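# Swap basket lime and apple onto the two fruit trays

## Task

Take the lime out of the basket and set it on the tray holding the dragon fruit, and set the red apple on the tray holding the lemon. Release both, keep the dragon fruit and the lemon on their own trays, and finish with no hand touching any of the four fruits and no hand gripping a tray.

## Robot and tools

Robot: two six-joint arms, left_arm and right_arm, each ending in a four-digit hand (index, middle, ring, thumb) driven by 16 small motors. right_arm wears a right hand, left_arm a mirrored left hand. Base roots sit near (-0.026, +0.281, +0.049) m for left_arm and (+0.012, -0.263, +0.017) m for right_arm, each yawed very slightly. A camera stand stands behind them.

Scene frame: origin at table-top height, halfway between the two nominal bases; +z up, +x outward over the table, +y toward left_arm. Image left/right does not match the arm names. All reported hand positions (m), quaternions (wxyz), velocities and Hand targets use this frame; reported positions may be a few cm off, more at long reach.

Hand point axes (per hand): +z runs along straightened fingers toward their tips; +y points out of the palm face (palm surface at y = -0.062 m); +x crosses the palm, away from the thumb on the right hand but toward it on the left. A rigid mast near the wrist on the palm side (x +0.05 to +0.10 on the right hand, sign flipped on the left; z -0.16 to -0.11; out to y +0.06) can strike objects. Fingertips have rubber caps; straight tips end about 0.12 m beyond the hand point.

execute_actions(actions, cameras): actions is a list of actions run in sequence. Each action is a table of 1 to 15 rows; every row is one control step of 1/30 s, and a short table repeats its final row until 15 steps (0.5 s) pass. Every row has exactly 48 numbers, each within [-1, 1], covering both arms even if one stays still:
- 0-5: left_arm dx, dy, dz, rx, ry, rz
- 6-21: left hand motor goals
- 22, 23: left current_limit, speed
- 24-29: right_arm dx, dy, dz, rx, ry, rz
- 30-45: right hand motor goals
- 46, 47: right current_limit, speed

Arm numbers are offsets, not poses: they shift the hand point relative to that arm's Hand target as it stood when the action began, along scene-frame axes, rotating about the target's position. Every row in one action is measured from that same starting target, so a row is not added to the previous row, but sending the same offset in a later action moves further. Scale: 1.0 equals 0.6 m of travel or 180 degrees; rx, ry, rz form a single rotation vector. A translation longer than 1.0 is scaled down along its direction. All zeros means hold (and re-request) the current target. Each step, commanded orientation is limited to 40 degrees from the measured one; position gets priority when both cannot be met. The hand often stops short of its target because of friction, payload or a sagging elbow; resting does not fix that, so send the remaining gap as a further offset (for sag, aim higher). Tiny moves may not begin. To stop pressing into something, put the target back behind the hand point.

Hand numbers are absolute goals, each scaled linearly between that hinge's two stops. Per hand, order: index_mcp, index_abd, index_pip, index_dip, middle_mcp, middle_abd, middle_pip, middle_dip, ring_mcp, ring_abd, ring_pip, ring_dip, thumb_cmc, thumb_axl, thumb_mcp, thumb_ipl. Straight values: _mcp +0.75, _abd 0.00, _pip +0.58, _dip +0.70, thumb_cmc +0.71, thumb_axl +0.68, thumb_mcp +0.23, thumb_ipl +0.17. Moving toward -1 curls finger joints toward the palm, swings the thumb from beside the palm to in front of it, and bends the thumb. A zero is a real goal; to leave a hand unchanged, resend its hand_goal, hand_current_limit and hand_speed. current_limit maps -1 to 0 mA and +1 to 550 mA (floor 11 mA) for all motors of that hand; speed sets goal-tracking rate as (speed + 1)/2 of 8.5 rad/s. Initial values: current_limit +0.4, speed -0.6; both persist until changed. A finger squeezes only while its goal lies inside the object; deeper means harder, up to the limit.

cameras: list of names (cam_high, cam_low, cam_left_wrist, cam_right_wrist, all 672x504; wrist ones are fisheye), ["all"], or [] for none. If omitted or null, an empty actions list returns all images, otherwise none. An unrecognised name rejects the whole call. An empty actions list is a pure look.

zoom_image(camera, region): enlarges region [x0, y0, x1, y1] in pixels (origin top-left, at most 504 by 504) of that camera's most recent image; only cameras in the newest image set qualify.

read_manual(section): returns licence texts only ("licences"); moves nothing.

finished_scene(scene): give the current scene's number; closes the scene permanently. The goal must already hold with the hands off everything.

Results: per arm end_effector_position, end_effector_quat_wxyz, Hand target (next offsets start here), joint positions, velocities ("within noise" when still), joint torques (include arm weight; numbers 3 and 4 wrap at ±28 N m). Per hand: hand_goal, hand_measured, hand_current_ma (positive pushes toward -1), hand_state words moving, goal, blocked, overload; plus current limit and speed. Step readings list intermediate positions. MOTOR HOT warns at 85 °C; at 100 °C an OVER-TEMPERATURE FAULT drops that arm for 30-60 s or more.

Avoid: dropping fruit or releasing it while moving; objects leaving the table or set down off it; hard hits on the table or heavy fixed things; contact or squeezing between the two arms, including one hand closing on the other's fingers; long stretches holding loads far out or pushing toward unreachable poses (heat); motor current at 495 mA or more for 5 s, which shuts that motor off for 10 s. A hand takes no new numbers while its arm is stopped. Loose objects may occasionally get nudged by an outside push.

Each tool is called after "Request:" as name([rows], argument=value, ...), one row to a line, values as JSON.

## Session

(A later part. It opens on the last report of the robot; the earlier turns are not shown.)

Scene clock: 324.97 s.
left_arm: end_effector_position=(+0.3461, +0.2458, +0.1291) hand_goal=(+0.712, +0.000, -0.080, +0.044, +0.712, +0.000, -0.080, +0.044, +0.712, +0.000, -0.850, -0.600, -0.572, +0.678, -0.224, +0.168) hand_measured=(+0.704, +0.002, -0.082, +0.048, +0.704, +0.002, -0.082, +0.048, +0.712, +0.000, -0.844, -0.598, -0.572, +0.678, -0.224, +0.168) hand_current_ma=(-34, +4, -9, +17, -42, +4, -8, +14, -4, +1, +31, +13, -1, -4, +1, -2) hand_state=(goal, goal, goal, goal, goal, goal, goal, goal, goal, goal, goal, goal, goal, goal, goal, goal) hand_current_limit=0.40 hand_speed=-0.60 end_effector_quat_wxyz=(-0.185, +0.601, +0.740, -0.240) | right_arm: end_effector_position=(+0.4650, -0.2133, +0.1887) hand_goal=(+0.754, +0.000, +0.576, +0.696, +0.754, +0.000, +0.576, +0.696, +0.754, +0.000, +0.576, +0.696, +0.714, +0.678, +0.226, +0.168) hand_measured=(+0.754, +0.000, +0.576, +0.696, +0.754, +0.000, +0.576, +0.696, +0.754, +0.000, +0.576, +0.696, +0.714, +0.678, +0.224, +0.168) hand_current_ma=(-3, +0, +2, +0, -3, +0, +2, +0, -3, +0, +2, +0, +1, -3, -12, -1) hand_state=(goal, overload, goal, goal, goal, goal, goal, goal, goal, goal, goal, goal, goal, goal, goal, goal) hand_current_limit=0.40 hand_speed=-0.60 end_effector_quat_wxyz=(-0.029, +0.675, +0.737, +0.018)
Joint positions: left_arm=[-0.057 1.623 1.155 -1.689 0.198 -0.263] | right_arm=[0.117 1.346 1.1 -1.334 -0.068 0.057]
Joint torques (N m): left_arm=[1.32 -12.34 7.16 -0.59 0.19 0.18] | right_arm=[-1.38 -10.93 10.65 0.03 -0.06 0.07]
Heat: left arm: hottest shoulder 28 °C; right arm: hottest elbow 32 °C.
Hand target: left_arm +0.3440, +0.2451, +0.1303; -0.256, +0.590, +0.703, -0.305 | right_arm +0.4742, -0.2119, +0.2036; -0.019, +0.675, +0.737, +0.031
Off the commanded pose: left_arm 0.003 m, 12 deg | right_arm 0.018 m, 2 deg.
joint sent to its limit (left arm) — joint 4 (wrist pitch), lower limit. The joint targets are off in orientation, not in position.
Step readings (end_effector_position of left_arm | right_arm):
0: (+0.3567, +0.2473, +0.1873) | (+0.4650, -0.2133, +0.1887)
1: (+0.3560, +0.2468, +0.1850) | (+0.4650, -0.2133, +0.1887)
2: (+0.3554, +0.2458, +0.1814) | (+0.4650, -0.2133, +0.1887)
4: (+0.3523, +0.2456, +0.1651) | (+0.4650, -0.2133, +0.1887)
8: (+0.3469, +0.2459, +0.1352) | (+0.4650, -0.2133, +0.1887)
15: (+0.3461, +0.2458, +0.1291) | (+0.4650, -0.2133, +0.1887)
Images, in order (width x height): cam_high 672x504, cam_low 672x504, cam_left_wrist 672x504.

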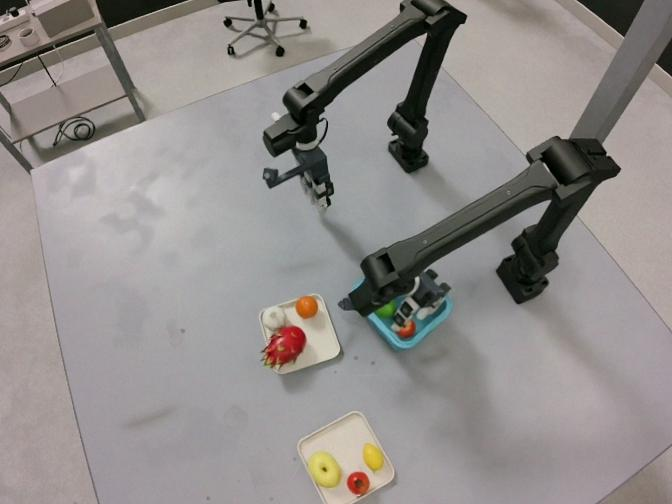

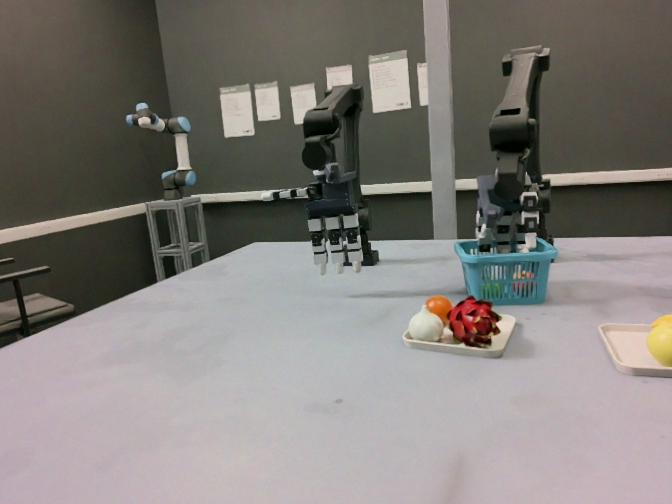

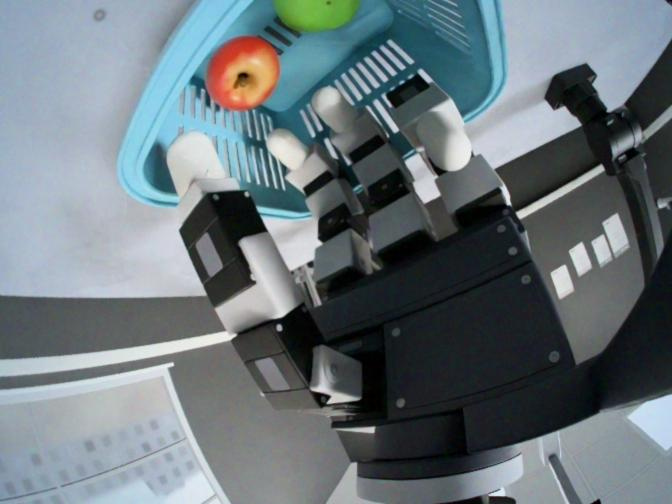

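Request:
execute_actions([
  [[0.0,0.0,0.015,0,0,0,0.438,0,0.212,0.334,0.438,0,0.212,0.334,0.55,0,-0.85,-0.6,-0.572,0.677,-0.168,0.168,0.4,-0.6,0,0,0,0,0,0,0.754,0,0.576,0.696,0.754,0,0.576,0.696,0.754,0,0.576,0.696,0.714,0.678,0.226,0.168,0.4,-0.6]],
  [[-0.003,0.0,-0.065,0,0,0,0.438,0,0.212,0.334,0.438,0,0.212,0.334,0.55,0,-0.85,-0.6,-0.572,0.677,-0.168,0.168,0.4,-0.6,0,0,0,0,0,0,0.754,0,0.576,0.696,0.754,0,0.576,0.696,0.754,0,0.576,0.696,0.714,0.678,0.226,0.168,0.4,-0.6]],
], cameras=["cam_high","cam_low","cam_left_wrist"])

Request:
zoom_image(camera="cam_high", region=[330, 220, 480, 370])

Request:
zoom_image(camera="cam_low", region=[430, 150, 580, 320])

Scene clock: 344.87 s.
left_arm: end_effector_position=(+0.3416, +0.2447, +0.1090) hand_goal=(+0.438, +0.000, +0.212, +0.334, +0.438, +0.000, +0.212, +0.334, +0.550, +0.000, -0.850, -0.600, -0.572, +0.678, -0.168, +0.168) hand_measured=(+0.462, +0.002, +0.210, +0.332, +0.456, +0.000, +0.210, +0.332, +0.550, +0.000, -0.844, -0.598, -0.572, +0.678, -0.180, +0.164) hand_current_ma=(+122, +4, -6, -11, +95, +4, -8, -10, -2, +1, +31, +13, -2, -4, -78, -27) hand_state=(blocked, goal, goal, goal, goal, goal, goal, goal, goal, goal, goal, goal, goal, goal, goal, goal) hand_current_limit=0.40 hand_speed=-0.60 end_effector_quat_wxyz=(-0.208, +0.598, +0.730, -0.259) | right_arm: end_effector_position=(+0.4650, -0.2133, +0.1887) hand_goal=(+0.754, +0.000, +0.576, +0.696, +0.754, +0.000, +0.576, +0.696, +0.754, +0.000, +0.576, +0.696, +0.714, +0.678, +0.226, +0.168) hand_measured=(+0.754, +0.000, +0.576, +0.696, +0.754, +0.000, +0.576, +0.696, +0.754, +0.000, +0.576, +0.696, +0.714, +0.678, +0.224, +0.168) hand_current_ma=(-3, +0, +2, +0, -3, +0, +2, +0, -3, +0, +2, +0, +1, -3, -12, -1) hand_state=(goal, overload, goal, goal, goal, goal, goal, goal, goal, goal, goal, goal, goal, goal, goal, goal) hand_current_limit=0.40 hand_speed=-0.60 end_effector_quat_wxyz=(-0.029, +0.675, +0.737, +0.018)
Joint positions: left_arm=[-0.057 1.682 1.155 -1.695 0.201 -0.248] | right_arm=[0.117 1.346 1.1 -1.334 -0.068 0.057]
Joint torques (N m): left_arm=[1.73 -10.4 7.35 -0.43 0.15 0.27] | right_arm=[-1.26 -10.75 10.67 0.09 -0.05 0.06]
Heat: left arm: hottest shoulder 28 °C; right arm: hottest elbow 33 °C.
Hand target: left_arm +0.3422, +0.2451, +0.1003; -0.256, +0.590, +0.703, -0.305 | right_arm +0.4742, -0.2119, +0.2036; -0.019, +0.675, +0.737, +0.031
Off the commanded pose: left_arm 0.009 m, 8 deg | right_arm 0.018 m, 2 deg.
joint read past its limit (left arm) — joint 4 (wrist pitch), lower limit.
joint sent to its limit (left arm) — joint 4 (wrist pitch), lower limit. The joint targets are off in orientation, not in position.
Step readings (end_effector_position of left_arm | right_arm):
0: (+0.3461, +0.2458, +0.1291) | (+0.4650, -0.2133, +0.1887)
1: (+0.3461, +0.2458, +0.1293) | (+0.4650, -0.2133, +0.1887)
2: (+0.3462, +0.2458, +0.1295) | (+0.4650, -0.2133, +0.1887)
4: (+0.3463, +0.2458, +0.1303) | (+0.4650, -0.2133, +0.1887)
8: (+0.3465, +0.2457, +0.1320) | (+0.4650, -0.2133, +0.1887)
15: (+0.3465, +0.2457, +0.1322) | (+0.4650, -0.2133, +0.1887)
16: (+0.3464, +0.2455, +0.1311) | (+0.4650, -0.2133, +0.1887)
17: (+0.3462, +0.2451, +0.1285) | (+0.4650, -0.2133, +0.1887)
19: (+0.3447, +0.2448, +0.1201) | (+0.4650, -0.2133, +0.1887)
23: (+0.3416, +0.2447, +0.1090) | (+0.4650, -0.2133, +0.1887)
30: (+0.3416, +0.2447, +0.1090) | (+0.4650, -0.2133, +0.1887)
Images, in order (width x height): cam_high 672x504, cam_low 672x504, cam_left_wrist 672x504.

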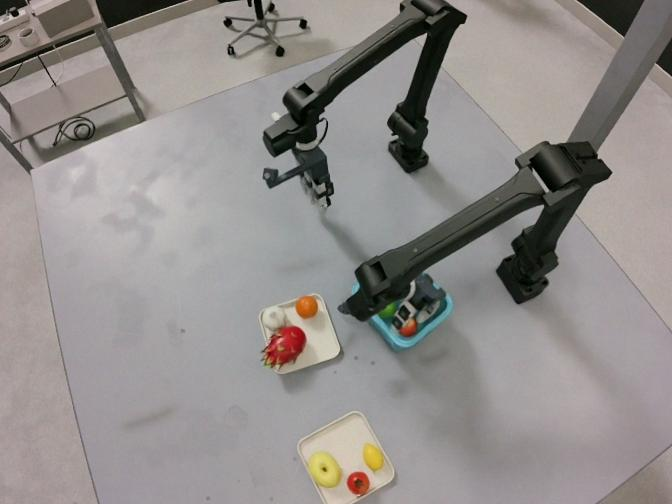

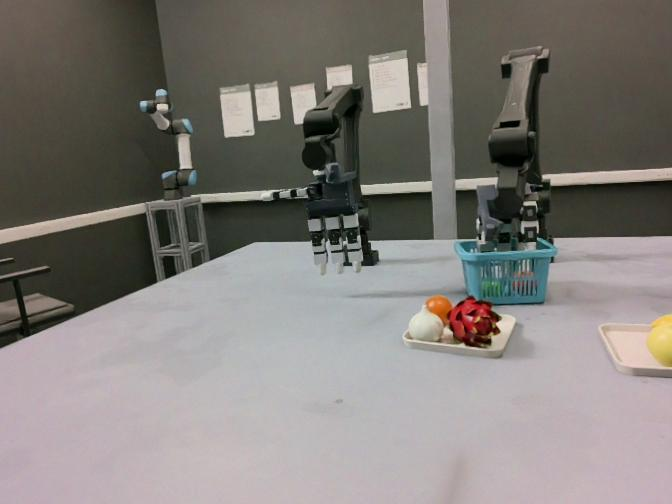

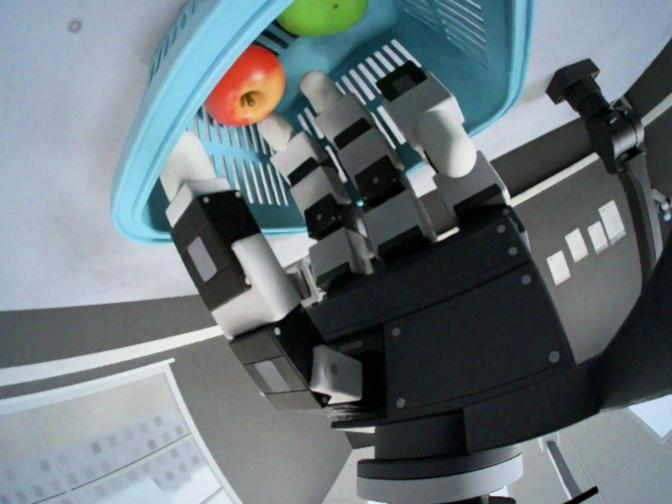

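Scaled by 3.360 from the camera's 672x504 image, which has a finer 960x720 frame.

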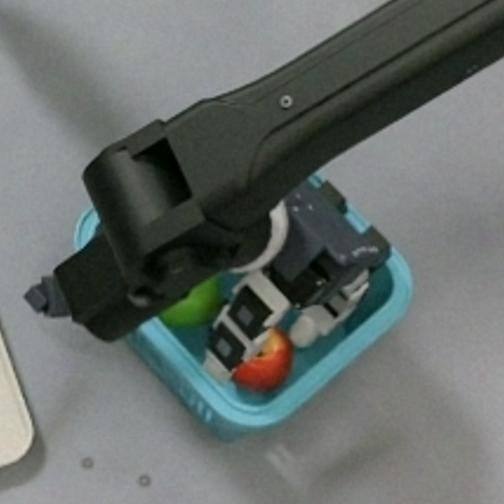

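Scaled by 2.965 from the camera's 672x504 image, which has a finer 960x720 frame.

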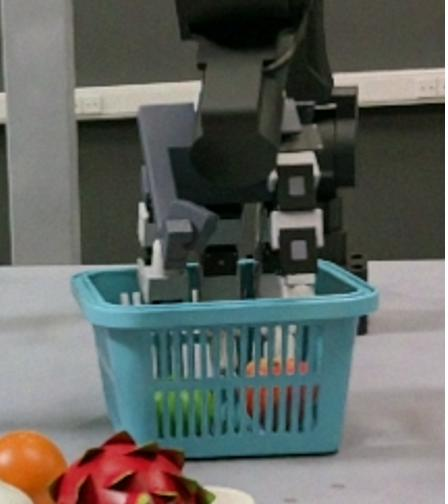

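Request:
execute_actions([
  [[0.0,0.0,0.005,0,0,0,0.493,0,0.212,0.334,0.493,0,0.212,0.334,0.55,0,-0.85,-0.6,-0.572,0.677,-0.29,0.168,0.4,-0.6,0,0,0,0,0,0,0.754,0,0.576,0.696,0.754,0,0.576,0.696,0.754,0,0.576,0.696,0.714,0.678,0.226,0.168,0.4,-0.6]],
  [[0,0.0,-0.03,0,0,0,0.493,0,0.212,0.334,0.493,0,0.212,0.334,0.55,0,-0.85,-0.6,-0.572,0.677,-0.29,0.168,0.4,-0.6,0,0,0,0,0,0,0.754,0,0.576,0.696,0.754,0,0.576,0.696,0.754,0,0.576,0.696,0.714,0.678,0.226,0.168,0.4,-0.6]],
  [[0,0.0,-0.025,0,0,0,0.493,0,0.212,0.334,0.493,0,0.212,0.334,0.55,0,-0.85,-0.6,-0.572,0.677,-0.29,0.168,0.4,-0.6,0,0,0,0,0,0,0.754,0,0.576,0.696,0.754,0,0.576,0.696,0.754,0,0.576,0.696,0.714,0.678,0.226,0.168,0.4,-0.6]],
], cameras=["cam_high","cam_low","cam_left_wrist"])

Request:
zoom_image(camera="cam_high", region=[330, 220, 480, 370])

Request:
zoom_image(camera="cam_low", region=[430, 150, 580, 320])

Scene clock: 363.70 s.
left_arm: end_effector_position=(+0.3335, +0.2439, +0.0718) hand_goal=(+0.494, +0.000, +0.212, +0.334, +0.494, +0.000, +0.212, +0.334, +0.550, +0.000, -0.850, -0.600, -0.572, +0.678, -0.290, +0.168) hand_measured=(+0.490, +0.002, +0.210, +0.332, +0.492, +0.000, +0.210, +0.332, +0.550, +0.000, -0.844, -0.598, -0.572, +0.678, -0.292, +0.166) hand_current_ma=(-18, +4, -5, -11, -11, +4, -8, -10, -1, +1, +31, +13, -2, -4, -7, -11) hand_state=(goal, goal, goal, goal, goal, goal, goal, goal, goal, goal, goal, goal, goal, goal, goal, goal) hand_current_limit=0.40 hand_speed=-0.60 end_effector_quat_wxyz=(-0.244, +0.592, +0.711, -0.291) | right_arm: end_effector_position=(+0.4650, -0.2133, +0.1887) hand_goal=(+0.754, +0.000, +0.576, +0.696, +0.754, +0.000, +0.576, +0.696, +0.754, +0.000, +0.576, +0.696, +0.714, +0.678, +0.226, +0.168) hand_measured=(+0.754, +0.000, +0.576, +0.696, +0.754, +0.000, +0.576, +0.696, +0.754, +0.000, +0.576, +0.696, +0.714, +0.678, +0.224, +0.168) hand_current_ma=(-3, +0, +2, +0, -3, +0, +2, +0, -3, +0, +2, +0, +1, -3, -12, -1) hand_state=(goal, overload, goal, goal, goal, goal, goal, goal, goal, goal, goal, goal, goal, goal, goal, goal) hand_current_limit=0.40 hand_speed=-0.60 end_effector_quat_wxyz=(-0.029, +0.675, +0.737, +0.018)
Joint positions: left_arm=[-0.053 1.789 1.156 -1.695 0.204 -0.216] | right_arm=[0.117 1.346 1.1 -1.334 -0.068 0.057]
Joint torques (N m): left_arm=[1.79 -12.51 8.16 -0.62 0.05 0.15] | right_arm=[-1.32 -10.7 10.69 0.09 -0.07 0.06]
Heat: left arm: hottest shoulder 29 °C; right arm: hottest elbow 33 °C.
Hand target: left_arm +0.3422, +0.2449, +0.0703; -0.256, +0.590, +0.703, -0.305 | right_arm +0.4742, -0.2119, +0.2036; -0.019, +0.675, +0.737, +0.031
Off the commanded pose: left_arm 0.009 m, 2 deg | right_arm 0.018 m, 2 deg.
joint read past its limit (left arm) — joint 4 (wrist pitch), lower limit.
joint sent to its limit (left arm) — joint 4 (wrist pitch), lower limit. The joint targets are off in orientation, not in position.
Step readings (end_effector_position of left_arm | right_arm):
0: (+0.3416, +0.2447, +0.1090) | (+0.4650, -0.2133, +0.1887)
1: (+0.3416, +0.2447, +0.1090) | (+0.4650, -0.2133, +0.1887)
2: (+0.3416, +0.2446, +0.1090) | (+0.4650, -0.2133, +0.1887)
4: (+0.3417, +0.2445, +0.1090) | (+0.4650, -0.2133, +0.1887)
8: (+0.3417, +0.2444, +0.1090) | (+0.4650, -0.2133, +0.1887)
15: (+0.3417, +0.2444, +0.1089) | (+0.4650, -0.2133, +0.1887)
16: (+0.3416, +0.2443, +0.1083) | (+0.4650, -0.2133, +0.1887)
17: (+0.3414, +0.2442, +0.1071) | (+0.4650, -0.2133, +0.1887)
19: (+0.3408, +0.2440, +0.1034) | (+0.4650, -0.2133, +0.1887)
23: (+0.3388, +0.2437, +0.0940) | (+0.4650, -0.2133, +0.1887)
30: (+0.3383, +0.2435, +0.0910) | (+0.4650, -0.2133, +0.1887)
31: (+0.3382, +0.2434, +0.0904) | (+0.4650, -0.2133, +0.1887)
32: (+0.3382, +0.2433, +0.0891) | (+0.4650, -0.2133, +0.1887)
34: (+0.3371, +0.2432, +0.0846) | (+0.4650, -0.2133, +0.1887)
38: (+0.3343, +0.2439, +0.0743) | (+0.4650, -0.2133, +0.1887)
45: (+0.3335, +0.2439, +0.0718) | (+0.4650, -0.2133, +0.1887)
Images, in order (width x height): cam_high 672x504, cam_low 672x504, cam_left_wrist 672x504.

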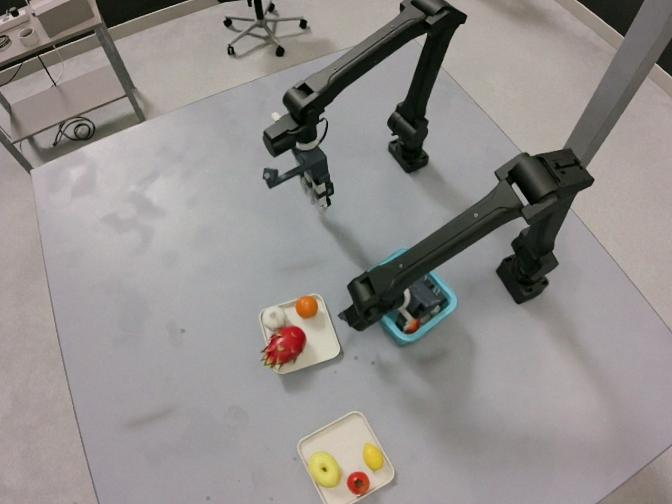

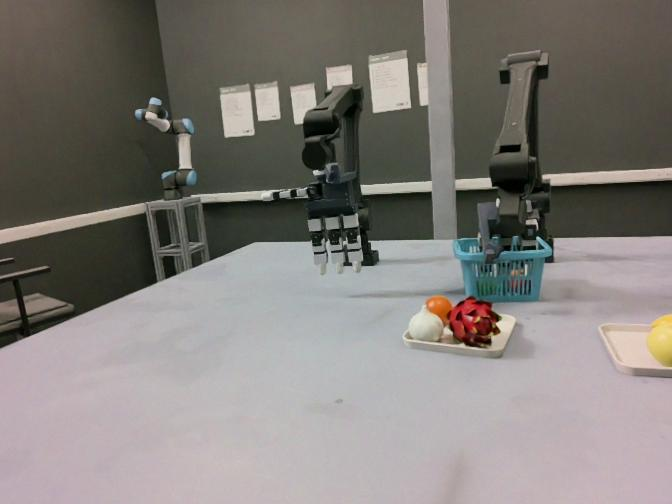

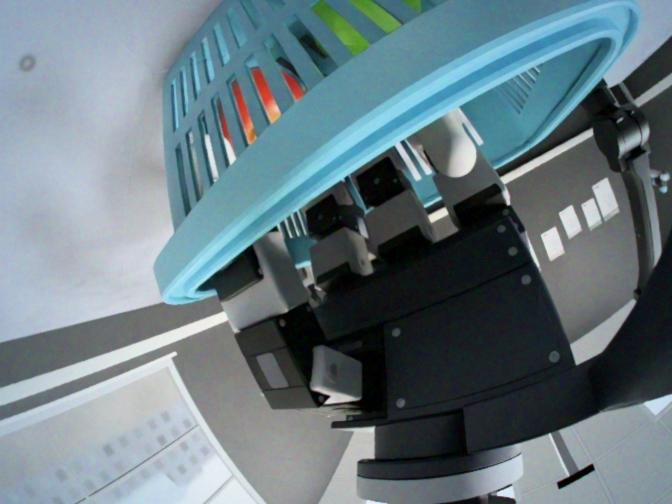

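Scaled by 3.360 from the camera's 672x504 image, which has a finer 960x720 frame.

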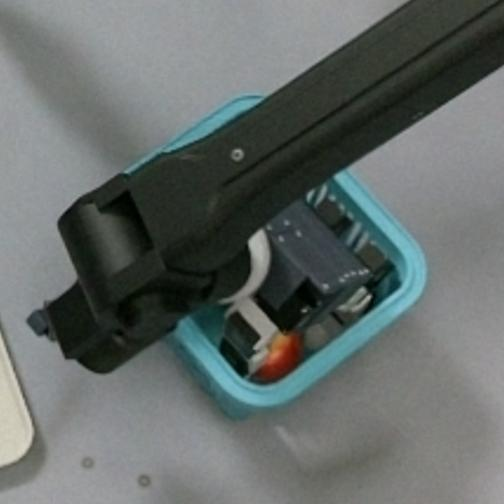

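Scaled by 2.965 from the camera's 672x504 image, which has a finer 960x720 frame.

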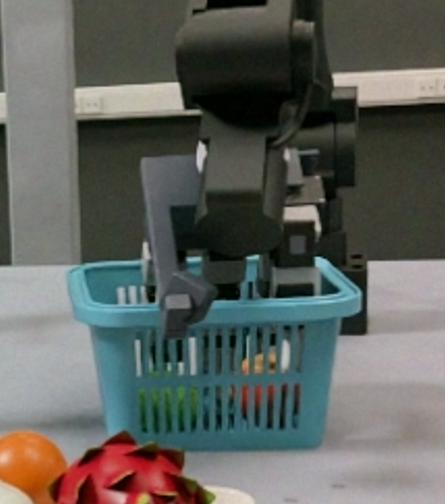

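Request:
execute_actions([
  [[0,0,0,0,0,0,0.40,0,0.19,0.31,0.40,0,0.19,0.31,0.55,0,-0.85,-0.6,-0.572,0.677,-0.32,0.168,0.6,-0.6,0,0,0,0,0,0,0.754,0,0.576,0.696,0.754,0,0.576,0.696,0.754,0,0.576,0.696,0.714,0.678,0.226,0.168,0.4,-0.6]],
  [[0,0,0,0,0,0,0.32,0,0.17,0.29,0.32,0,0.17,0.29,0.55,0,-0.85,-0.6,-0.572,0.677,-0.36,0.15,0.6,-0.6,0,0,0,0,0,0,0.754,0,0.576,0.696,0.754,0,0.576,0.696,0.754,0,0.576,0.696,0.714,0.678,0.226,0.168,0.4,-0.6]],
], cameras=["cam_low","cam_left_wrist"])

Request:
zoom_image(camera="cam_low", region=[430, 150, 580, 320])

Scene clock: 375.50 s.
left_arm: end_effector_position=(+0.3335, +0.2439, +0.0718) hand_goal=(+0.320, +0.000, +0.170, +0.290, +0.320, +0.000, +0.170, +0.290, +0.550, +0.000, -0.850, -0.600, -0.572, +0.678, -0.360, +0.150) hand_measured=(+0.332, +0.002, +0.176, +0.296, +0.320, +0.000, +0.174, +0.294, +0.548, +0.000, -0.844, -0.598, -0.572, +0.678, -0.356, +0.152) hand_current_ma=(+57, +4, +27, +28, +1, +4, +14, +14, -5, +1, +31, +13, -2, -4, +21, +15) hand_state=(goal, goal, goal, goal, goal, goal, goal, goal, goal, goal, goal, goal, goal, goal, goal, goal) hand_current_limit=0.60 hand_speed=-0.60 end_effector_quat_wxyz=(-0.244, +0.592, +0.711, -0.291) | right_arm: end_effector_position=(+0.4650, -0.2133, +0.1887) hand_goal=(+0.754, +0.000, +0.576, +0.696, +0.754, +0.000, +0.576, +0.696, +0.754, +0.000, +0.576, +0.696, +0.714, +0.678, +0.226, +0.168) hand_measured=(+0.754, +0.000, +0.576, +0.696, +0.754, +0.000, +0.576, +0.696, +0.754, +0.000, +0.576, +0.696, +0.714, +0.678, +0.224, +0.168) hand_current_ma=(-3, +0, +2, +0, -3, +0, +2, +0, -3, +0, +2, +0, +1, -3, -12, -1) hand_state=(goal, overload, goal, goal, goal, goal, goal, goal, goal, goal, goal, goal, goal, goal, goal, goal) hand_current_limit=0.40 hand_speed=-0.60 end_effector_quat_wxyz=(-0.029, +0.675, +0.737, +0.018)
Joint positions: left_arm=[-0.053 1.789 1.156 -1.695 0.204 -0.216] | right_arm=[0.117 1.346 1.1 -1.334 -0.068 0.057]
Joint torques (N m): left_arm=[1.9 -12.16 8.17 -0.58 0.04 0.16] | right_arm=[-1.26 -10.7 10.7 0.08 -0.05 0.07]
Heat: left arm: hottest shoulder 29 °C; right arm: hottest elbow 33 °C.
Hand target: left_arm +0.3422, +0.2449, +0.0703; -0.256, +0.590, +0.703, -0.305 | right_arm +0.4742, -0.2119, +0.2036; -0.019, +0.675, +0.737, +0.031
Off the commanded pose: left_arm 0.009 m, 2 deg | right_arm 0.018 m, 2 deg.
joint read past its limit (left arm) — joint 4 (wrist pitch), lower limit.
joint sent to its limit (left arm) — joint 4 (wrist pitch), lower limit. The joint targets are off in orientation, not in position.
Step readings (end_effector_position of left_arm | right_arm):
0: (+0.3335, +0.2439, +0.0718) | (+0.4650, -0.2133, +0.1887)
1: (+0.3335, +0.2439, +0.0718) | (+0.4650, -0.2133, +0.1887)
2: (+0.3335, +0.2439, +0.0718) | (+0.4650, -0.2133, +0.1887)
4: (+0.3335, +0.2439, +0.0718) | (+0.4650, -0.2133, +0.1887)
8: (+0.3335, +0.2439, +0.0718) | (+0.4650, -0.2133, +0.1887)
15: (+0.3335, +0.2439, +0.0718) | (+0.4650, -0.2133, +0.1887)
16: (+0.3335, +0.2439, +0.0718) | (+0.4650, -0.2133, +0.1887)
17: (+0.3335, +0.2439, +0.0718) | (+0.4650, -0.2133, +0.1887)
19: (+0.3335, +0.2439, +0.0718) | (+0.4650, -0.2133, +0.1887)
23: (+0.3335, +0.2439, +0.0718) | (+0.4650, -0.2133, +0.1887)
30: (+0.3335, +0.2439, +0.0718) | (+0.4650, -0.2133, +0.1887)
Images, in order (width x height): cam_low 672x504, cam_left_wrist 672x504.

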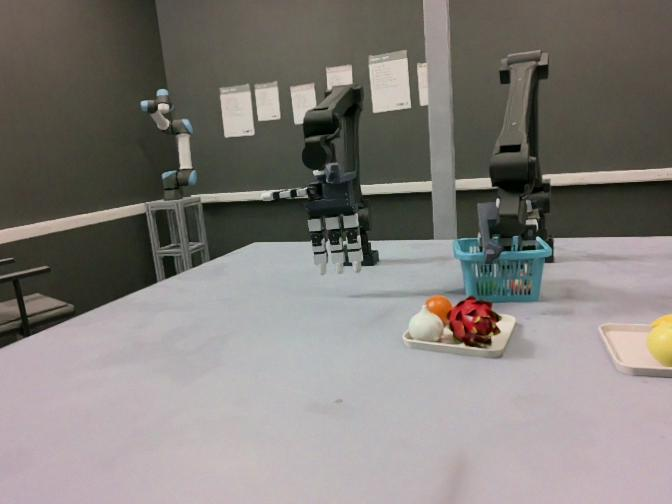

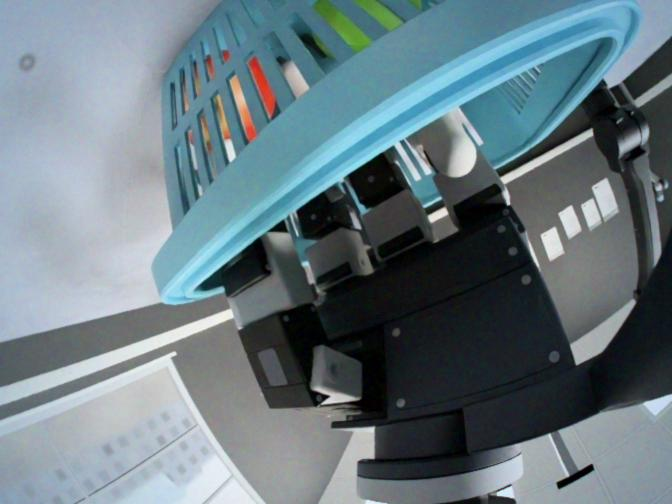

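Scaled by 2.965 from the camera's 672x504 image, which has a finer 960x720 frame.

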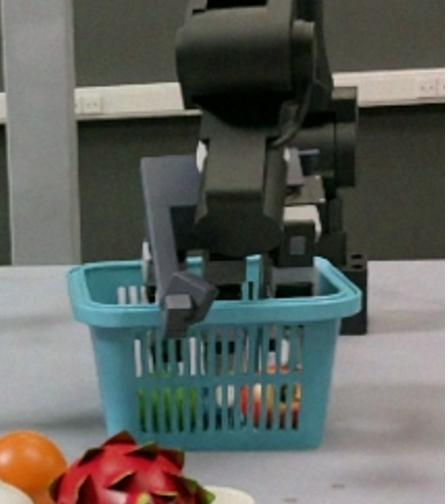

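Request:
execute_actions([
  [[0,0,0,0,0,0,0.46,0.0,0.19,0.31,0.52,0,0.20,0.33,0.55,0,-0.85,-0.6,-0.572,0.677,-0.29,0.168,0.6,-0.6,0,0,0,0,0,0,0.754,0,0.576,0.696,0.754,0,0.576,0.696,0.754,0,0.576,0.696,0.714,0.678,0.226,0.168,0.4,-0.6]],
  [[0,0,0,0,0,0,0.46,0.0,0.19,0.31,0.50,0.28,0.19,0.31,0.55,0,-0.85,-0.6,-0.572,0.677,-0.29,0.168,0.6,-0.6,0,0,0,0,0,0,0.754,0,0.576,0.696,0.754,0,0.576,0.696,0.754,0,0.576,0.696,0.714,0.678,0.226,0.168,0.4,-0.6]],
  [[0,0,0,0,0,0,0.34,0.0,0.16,0.28,0.36,0.28,0.16,0.28,0.55,0,-0.85,-0.6,-0.572,0.677,-0.34,0.15,0.6,-0.6,0,0,0,0,0,0,0.754,0,0.576,0.696,0.754,0,0.576,0.696,0.754,0,0.576,0.696,0.714,0.678,0.226,0.168,0.4,-0.6]],
], cameras=["cam_low","cam_left_wrist"])

Request:
zoom_image(camera="cam_low", region=[430, 150, 580, 320])

Scene clock: 384.30 s.
left_arm: end_effector_position=(+0.3335, +0.2438, +0.0718) hand_goal=(+0.340, +0.000, +0.160, +0.280, +0.360, +0.280, +0.160, +0.280, +0.550, +0.000, -0.850, -0.600, -0.572, +0.678, -0.340, +0.150) hand_measured=(+0.338, +0.016, +0.160, +0.282, +0.372, +0.230, +0.168, +0.284, +0.548, +0.000, -0.844, -0.598, -0.572, +0.678, -0.336, +0.152) hand_current_ma=(-10, +67, -2, +12, +57, -206, +32, +20, -10, +1, +31, +13, -2, -4, +19, +15) hand_state=(goal, goal, goal, goal, goal, blocked, goal, goal, goal, goal, goal, goal, goal, goal, goal, goal) hand_current_limit=0.60 hand_speed=-0.60 end_effector_quat_wxyz=(-0.244, +0.592, +0.711, -0.291) | right_arm: end_effector_position=(+0.4650, -0.2133, +0.1887) hand_goal=(+0.754, +0.000, +0.576, +0.696, +0.754, +0.000, +0.576, +0.696, +0.754, +0.000, +0.576, +0.696, +0.714, +0.678, +0.226, +0.168) hand_measured=(+0.754, +0.000, +0.576, +0.696, +0.754, +0.000, +0.576, +0.696, +0.754, +0.000, +0.576, +0.696, +0.714, +0.678, +0.224, +0.168) hand_current_ma=(-3, +0, +2, +0, -3, +0, +2, +0, -3, +0, +2, +0, +1, -3, -12, -1) hand_state=(goal, overload, goal, goal, goal, goal, goal, goal, goal, goal, goal, goal, goal, goal, goal, goal) hand_current_limit=0.40 hand_speed=-0.60 end_effector_quat_wxyz=(-0.029, +0.675, +0.737, +0.018)
Joint positions: left_arm=[-0.053 1.789 1.156 -1.695 0.204 -0.215] | right_arm=[0.117 1.346 1.1 -1.334 -0.068 0.057]
Joint torques (N m): left_arm=[1.9 -12.1 8.21 -0.57 0.02 0.13] | right_arm=[-1.26 -10.7 10.66 0.06 -0.07 0.06]
Heat: left arm: hottest shoulder 29 °C; right arm: hottest elbow 33 °C.
Hand target: left_arm +0.3422, +0.2450, +0.0703; -0.256, +0.590, +0.703, -0.305 | right_arm +0.4742, -0.2119, +0.2036; -0.019, +0.675, +0.737, +0.031
Off the commanded pose: left_arm 0.009 m, 2 deg | right_arm 0.018 m, 2 deg.
joint read past its limit (left arm) — joint 4 (wrist pitch), lower limit.
joint sent to its limit (left arm) — joint 4 (wrist pitch), lower limit. The joint targets are off in orientation, not in position.
Step readings (end_effector_position of left_arm | right_arm):
0: (+0.3335, +0.2439, +0.0718) | (+0.4650, -0.2133, +0.1887)
1: (+0.3335, +0.2439, +0.0718) | (+0.4650, -0.2133, +0.1887)
2: (+0.3335, +0.2439, +0.0718) | (+0.4650, -0.2133, +0.1887)
4: (+0.3335, +0.2439, +0.0718) | (+0.4650, -0.2133, +0.1887)
8: (+0.3335, +0.2439, +0.0718) | (+0.4650, -0.2133, +0.1887)
15: (+0.3335, +0.2439, +0.0718) | (+0.4650, -0.2133, +0.1887)
16: (+0.3335, +0.2439, +0.0718) | (+0.4650, -0.2133, +0.1887)
17: (+0.3335, +0.2439, +0.0718) | (+0.4650, -0.2133, +0.1887)
19: (+0.3335, +0.2439, +0.0718) | (+0.4650, -0.2133, +0.1887)
23: (+0.3335, +0.2439, +0.0718) | (+0.4650, -0.2133, +0.1887)
30: (+0.3335, +0.2439, +0.0718) | (+0.4650, -0.2133, +0.1887)
31: (+0.3335, +0.2439, +0.0718) | (+0.4650, -0.2133, +0.1887)
32: (+0.3335, +0.2439, +0.0718) | (+0.4650, -0.2133, +0.1887)
34: (+0.3335, +0.2438, +0.0718) | (+0.4650, -0.2133, +0.1887)
38: (+0.3335, +0.2438, +0.0718) | (+0.4650, -0.2133, +0.1887)
45: (+0.3335, +0.2438, +0.0718) | (+0.4650, -0.2133, +0.1887)
Images, in order (width x height): cam_low 672x504, cam_left_wrist 672x504.

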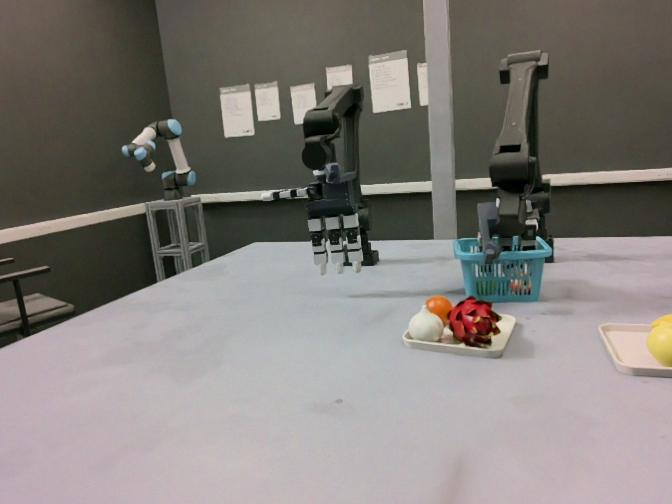

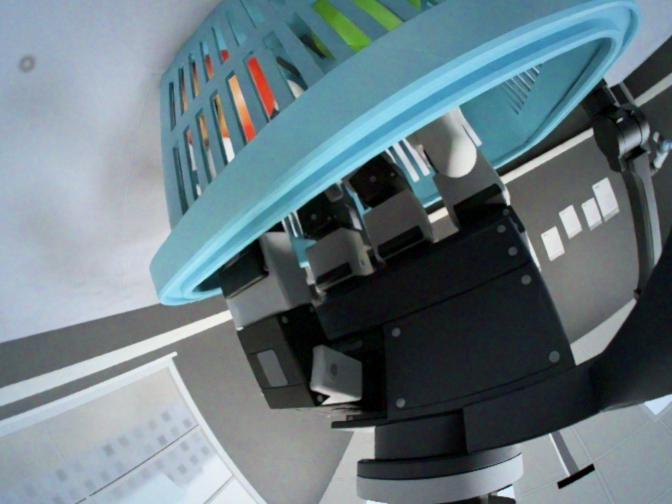

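Scaled by 2.965 from the camera's 672x504 image, which has a finer 960x720 frame.

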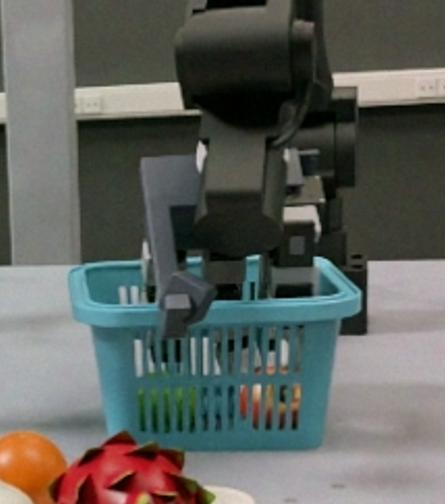

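Request:
execute_actions(actions=[], cameras=["all"])

Scene clock: 397.87 s.
left_arm: end_effector_position=(+0.3335, +0.2438, +0.0718) hand_goal=(+0.340, +0.000, +0.160, +0.280, +0.360, +0.280, +0.160, +0.280, +0.550, +0.000, -0.850, -0.600, -0.572, +0.678, -0.340, +0.150) hand_measured=(+0.338, +0.016, +0.160, +0.282, +0.372, +0.230, +0.168, +0.284, +0.548, +0.000, -0.844, -0.598, -0.572, +0.678, -0.336, +0.152) hand_current_ma=(-10, +67, -2, +12, +57, -206, +32, +20, -10, +1, +31, +13, -2, -4, +19, +15) hand_state=(goal, goal, goal, goal, goal, blocked, goal, goal, goal, goal, goal, goal, goal, goal, goal, goal) hand_current_limit=0.60 hand_speed=-0.60 end_effector_quat_wxyz=(-0.244, +0.592, +0.711, -0.291) | right_arm: end_effector_position=(+0.4650, -0.2133, +0.1887) hand_goal=(+0.754, +0.000, +0.576, +0.696, +0.754, +0.000, +0.576, +0.696, +0.754, +0.000, +0.576, +0.696, +0.714, +0.678, +0.226, +0.168) hand_measured=(+0.754, +0.000, +0.576, +0.696, +0.754, +0.000, +0.576, +0.696, +0.754, +0.000, +0.576, +0.696, +0.714, +0.678, +0.224, +0.168) hand_current_ma=(-3, +0, +2, +0, -3, +0, +2, +0, -3, +0, +2, +0, +1, -3, -12, -1) hand_state=(goal, overload, goal, goal, goal, goal, goal, goal, goal, goal, goal, goal, goal, goal, goal, goal) hand_current_limit=0.40 hand_speed=-0.60 end_effector_quat_wxyz=(-0.029, +0.675, +0.737, +0.018)
Joint positions: left_arm=[-0.053 1.789 1.156 -1.695 0.204 -0.215] | right_arm=[0.117 1.346 1.1 -1.334 -0.068 0.057]
Joint velocities: within noise
Joint torques (N m): left_arm=[1.9 -12.1 8.16 -0.61 0.03 0.14] | right_arm=[-1.38 -10.58 10.7 0.08 -0.06 0.07]
Heat: left arm: hottest shoulder 29 °C; right arm: hottest elbow 33 °C.
Hand target: left_arm +0.3422, +0.2450, +0.0703; -0.256, +0.590, +0.703, -0.305 | right_arm +0.4742, -0.2119, +0.2036; -0.019, +0.675, +0.737, +0.031
Off the commanded pose: left_arm 0.009 m, 2 deg | right_arm 0.018 m, 2 deg.
joint read past its limit (left arm) — joint 4 (wrist pitch), lower limit.

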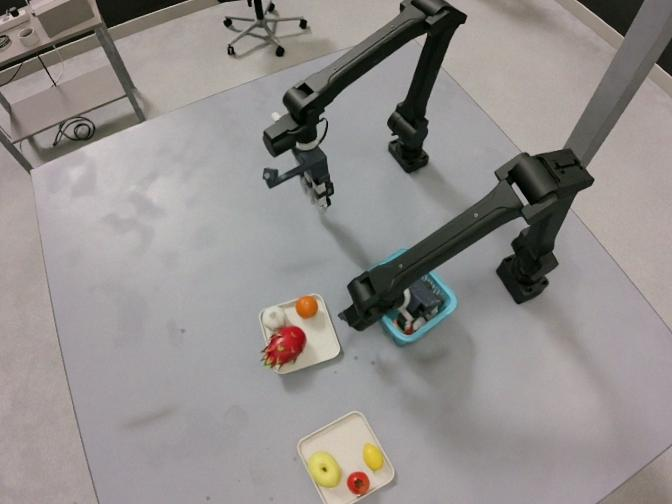

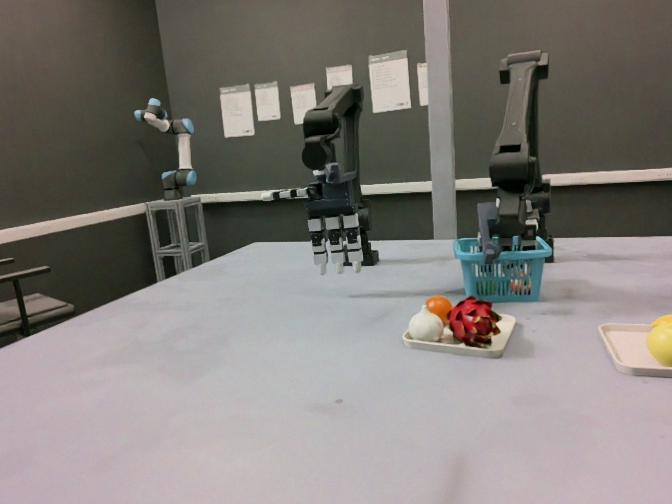

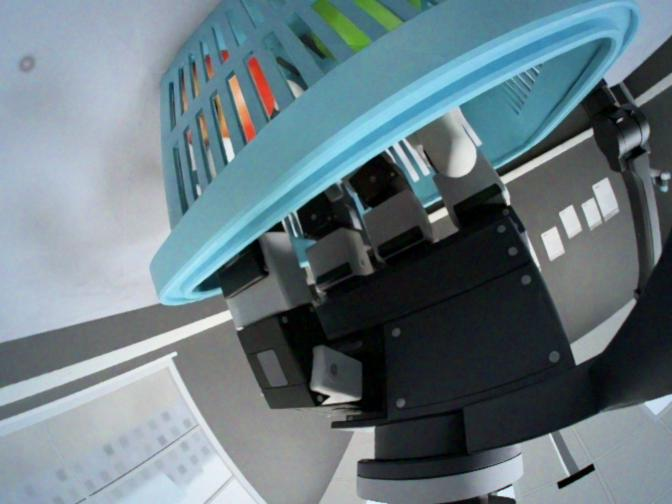

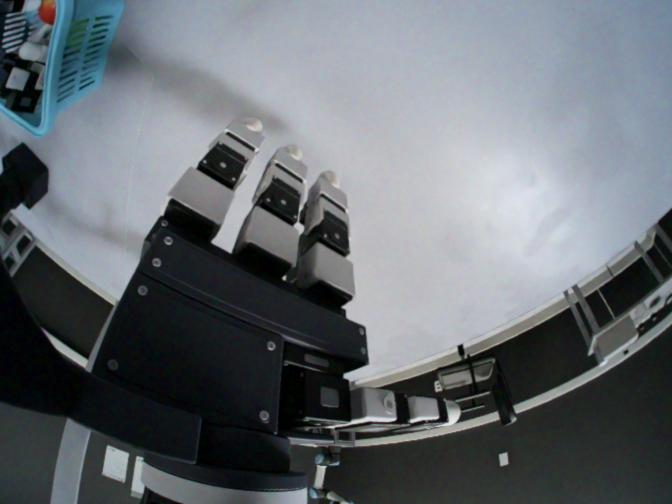

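Request:
zoom_image(camera="cam_low", region=[440, 200, 570, 310])

Request:
zoom_image(camera="cam_left_wrist", region=[150, 0, 500, 310])

Request:
zoom_image(camera="cam_high", region=[330, 230, 470, 370])

Request:
zoom_image(camera="cam_right_wrist", region=[0, 0, 130, 140])

Scaled by 3.877 from the camera's 672x504 image, which has a finer 960x720 frame.

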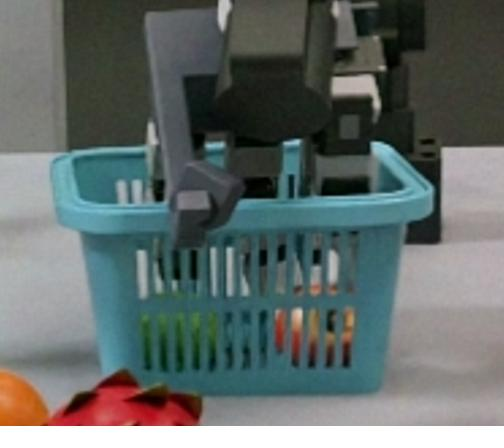

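Scaled by 1.440 from the camera's 672x504 image, which has a finer 960x720 frame.

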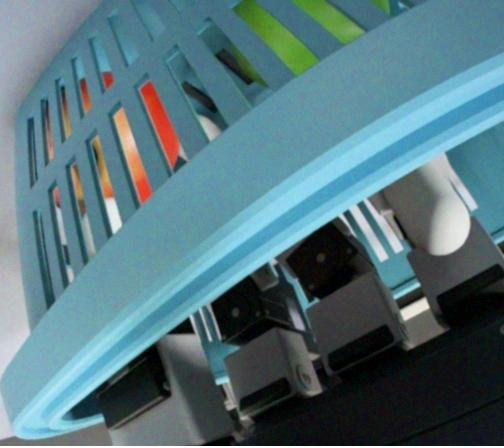

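Scaled by 3.600 from the camera's 672x504 image, which has a finer 960x720 frame.

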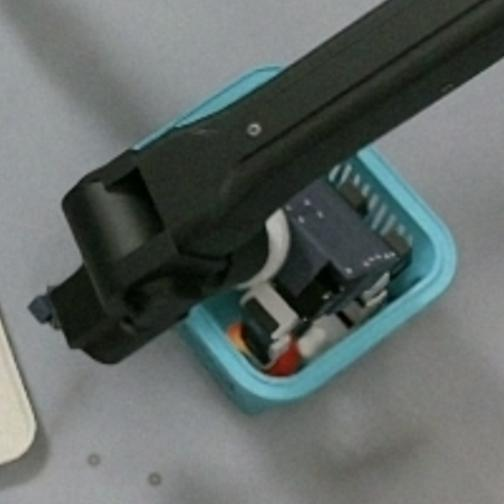

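Scaled by 3.600 from the camera's 672x504 image, which has a finer 960x720 frame.

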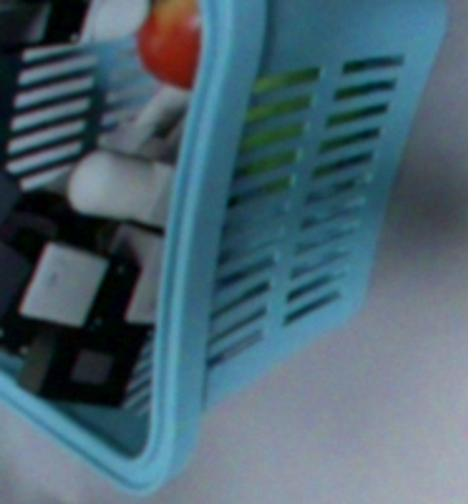

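Request:
execute_actions([
  [[0,0,0.02,0,0,0,0.36,0,0.16,0.28,0.375,0.24,0.16,0.28,0.55,0,-0.85,-0.6,-0.572,0.677,-0.18,0.16,0.6,-0.6,0,0,0,0,0,0,0.754,0,0.576,0.696,0.754,0,0.576,0.696,0.754,0,0.576,0.696,0.714,0.678,0.226,0.168,0.4,-0.6]],
  [[0.008,0,-0.028,0,0,0,0.36,0,0.16,0.28,0.375,0.24,0.16,0.28,0.55,0,-0.85,-0.6,-0.572,0.677,-0.18,0.16,0.6,-0.6,0,0,0,0,0,0,0.754,0,0.576,0.696,0.754,0,0.576,0.696,0.754,0,0.576,0.696,0.714,0.678,0.226,0.168,0.4,-0.6]],
], cameras=["cam_high","cam_low","cam_left_wrist","cam_right_wrist"])

Scene clock: 457.63 s.
left_arm: end_effector_position=(+0.3334, +0.2441, +0.0696) hand_goal=(+0.360, +0.000, +0.160, +0.280, +0.376, +0.240, +0.160, +0.280, +0.550, +0.000, -0.850, -0.600, -0.572, +0.678, -0.180, +0.160) hand_measured=(+0.348, +0.016, +0.160, +0.282, +0.376, +0.224, +0.164, +0.284, +0.546, +0.000, -0.844, -0.598, -0.576, +0.676, -0.212, +0.152) hand_current_ma=(-62, +66, -2, +12, -4, -62, +17, +14, -23, +1, +31, +13, -22, -7, -195, -44) hand_state=(goal, goal, goal, goal, goal, goal, goal, goal, goal, goal, goal, goal, goal, goal, blocked, goal) hand_current_limit=0.60 hand_speed=-0.60 end_effector_quat_wxyz=(-0.246, +0.591, +0.710, -0.292) | right_arm: end_effector_position=(+0.4650, -0.2133, +0.1887) hand_goal=(+0.754, +0.000, +0.576, +0.696, +0.754, +0.000, +0.576, +0.696, +0.754, +0.000, +0.576, +0.696, +0.714, +0.678, +0.226, +0.168) hand_measured=(+0.754, +0.000, +0.576, +0.696, +0.754, +0.000, +0.576, +0.696, +0.754, +0.000, +0.576, +0.696, +0.714, +0.678, +0.224, +0.168) hand_current_ma=(-3, +0, +2, +0, -3, +0, +2, +0, -3, +0, +2, +0, +1, -3, -12, -1) hand_state=(goal, overload, goal, goal, goal, goal, goal, goal, goal, goal, goal, goal, goal, goal, goal, goal) hand_current_limit=0.40 hand_speed=-0.60 end_effector_quat_wxyz=(-0.029, +0.675, +0.737, +0.018)
Joint positions: left_arm=[-0.052 1.796 1.157 -1.695 0.204 -0.215] | right_arm=[0.117 1.346 1.1 -1.334 -0.068 0.057]
Joint torques (N m): left_arm=[1.96 -11.16 9.4 -0.62 0 0.17] | right_arm=[-1.08 -10.81 10.67 0.06 -0.08 0.07]
Heat: left arm: hottest shoulder 29 °C; right arm: hottest elbow 33 °C.
Hand target: left_arm +0.3470, +0.2450, +0.0655; -0.256, +0.590, +0.703, -0.305 | right_arm +0.4742, -0.2119, +0.2036; -0.019, +0.675, +0.737, +0.031
Off the commanded pose: left_arm 0.014 m, 2 deg | right_arm 0.018 m, 2 deg.
joint read past its limit (left arm) — joint 4 (wrist pitch), lower limit.
joint sent to its limit (left arm) — joint 4 (wrist pitch), lower limit. The joint targets still meet the commanded pose.
Step readings (end_effector_position of left_arm | right_arm):
0: (+0.3335, +0.2438, +0.0718) | (+0.4650, -0.2133, +0.1887)
1: (+0.3335, +0.2438, +0.0718) | (+0.4650, -0.2133, +0.1887)
2: (+0.3335, +0.2438, +0.0718) | (+0.4650, -0.2133, +0.1887)
4: (+0.3335, +0.2438, +0.0718) | (+0.4650, -0.2133, +0.1887)
8: (+0.3335, +0.2438, +0.0718) | (+0.4650, -0.2133, +0.1887)
15: (+0.3335, +0.2438, +0.0718) | (+0.4650, -0.2133, +0.1887)
16: (+0.3335, +0.2438, +0.0715) | (+0.4650, -0.2133, +0.1887)
17: (+0.3334, +0.2440, +0.0711) | (+0.4650, -0.2133, +0.1887)
19: (+0.3334, +0.2441, +0.0704) | (+0.4650, -0.2133, +0.1887)
23: (+0.3334, +0.2441, +0.0697) | (+0.4650, -0.2133, +0.1887)
30: (+0.3334, +0.2441, +0.0696) | (+0.4650, -0.2133, +0.1887)

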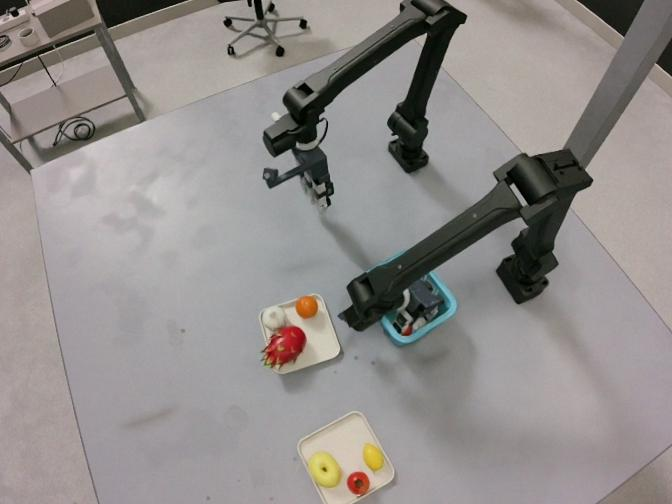

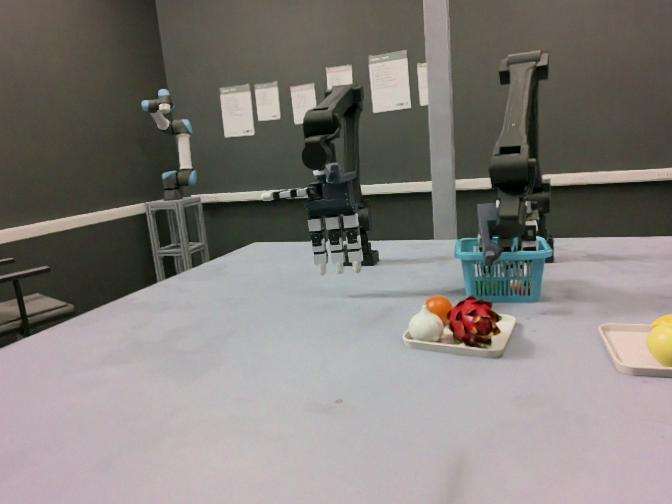

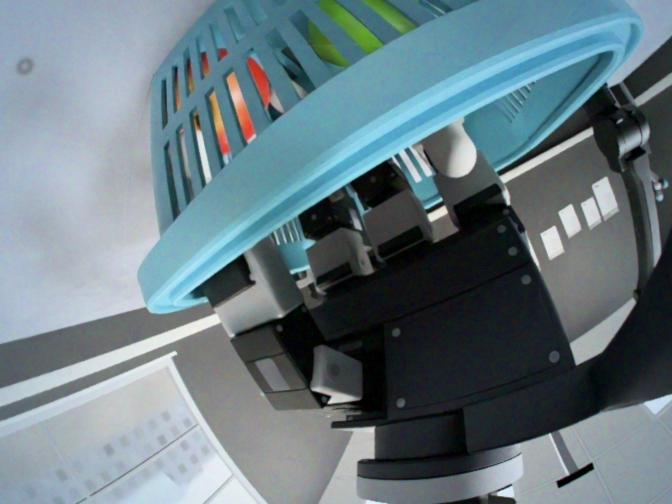

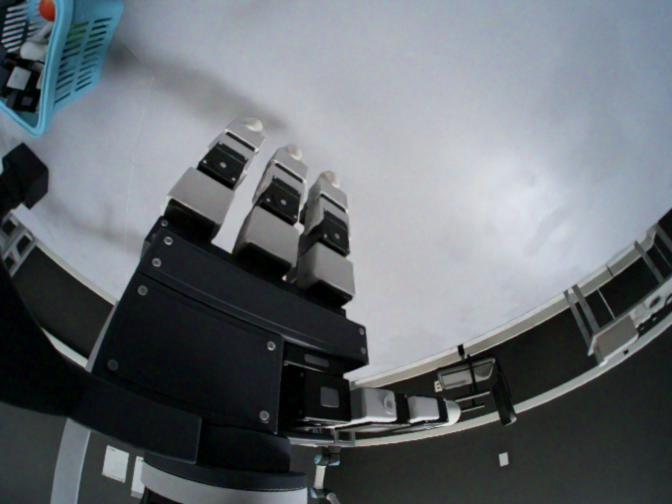

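Request:
zoom_image(camera="cam_high", region=[380, 290, 450, 350])

Request:
zoom_image(camera="cam_left_wrist", region=[140, 20, 320, 200])

Request:
zoom_image(camera="cam_right_wrist", region=[0, 0, 80, 80])

Request:
zoom_image(camera="cam_low", region=[440, 200, 570, 310])

Scaled by 7.200 from the camera's 672x504 image, which has a finer 960x720 frame.

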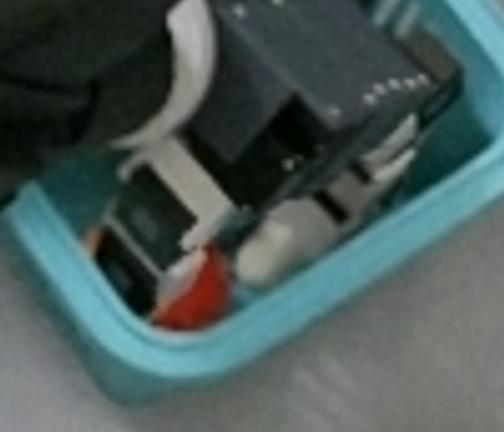

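Scaled by 2.800 from the camera's 672x504 image, which has a finer 960x720 frame.

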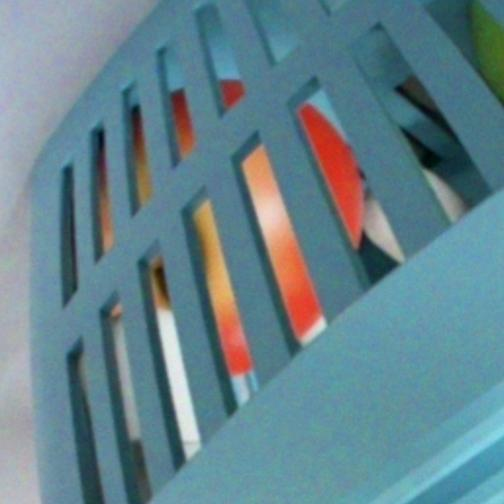

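Scaled by 6.300 from the camera's 672x504 image, which has a finer 960x720 frame.

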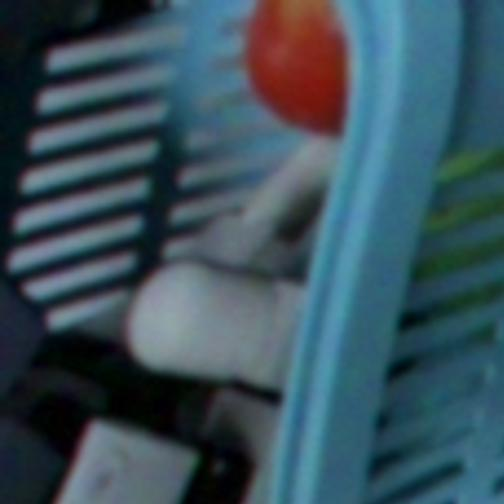

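Scaled by 3.877 from the camera's 672x504 image, which has a finer 960x720 frame.

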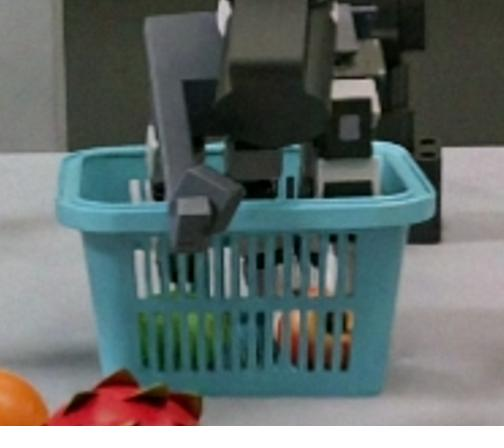

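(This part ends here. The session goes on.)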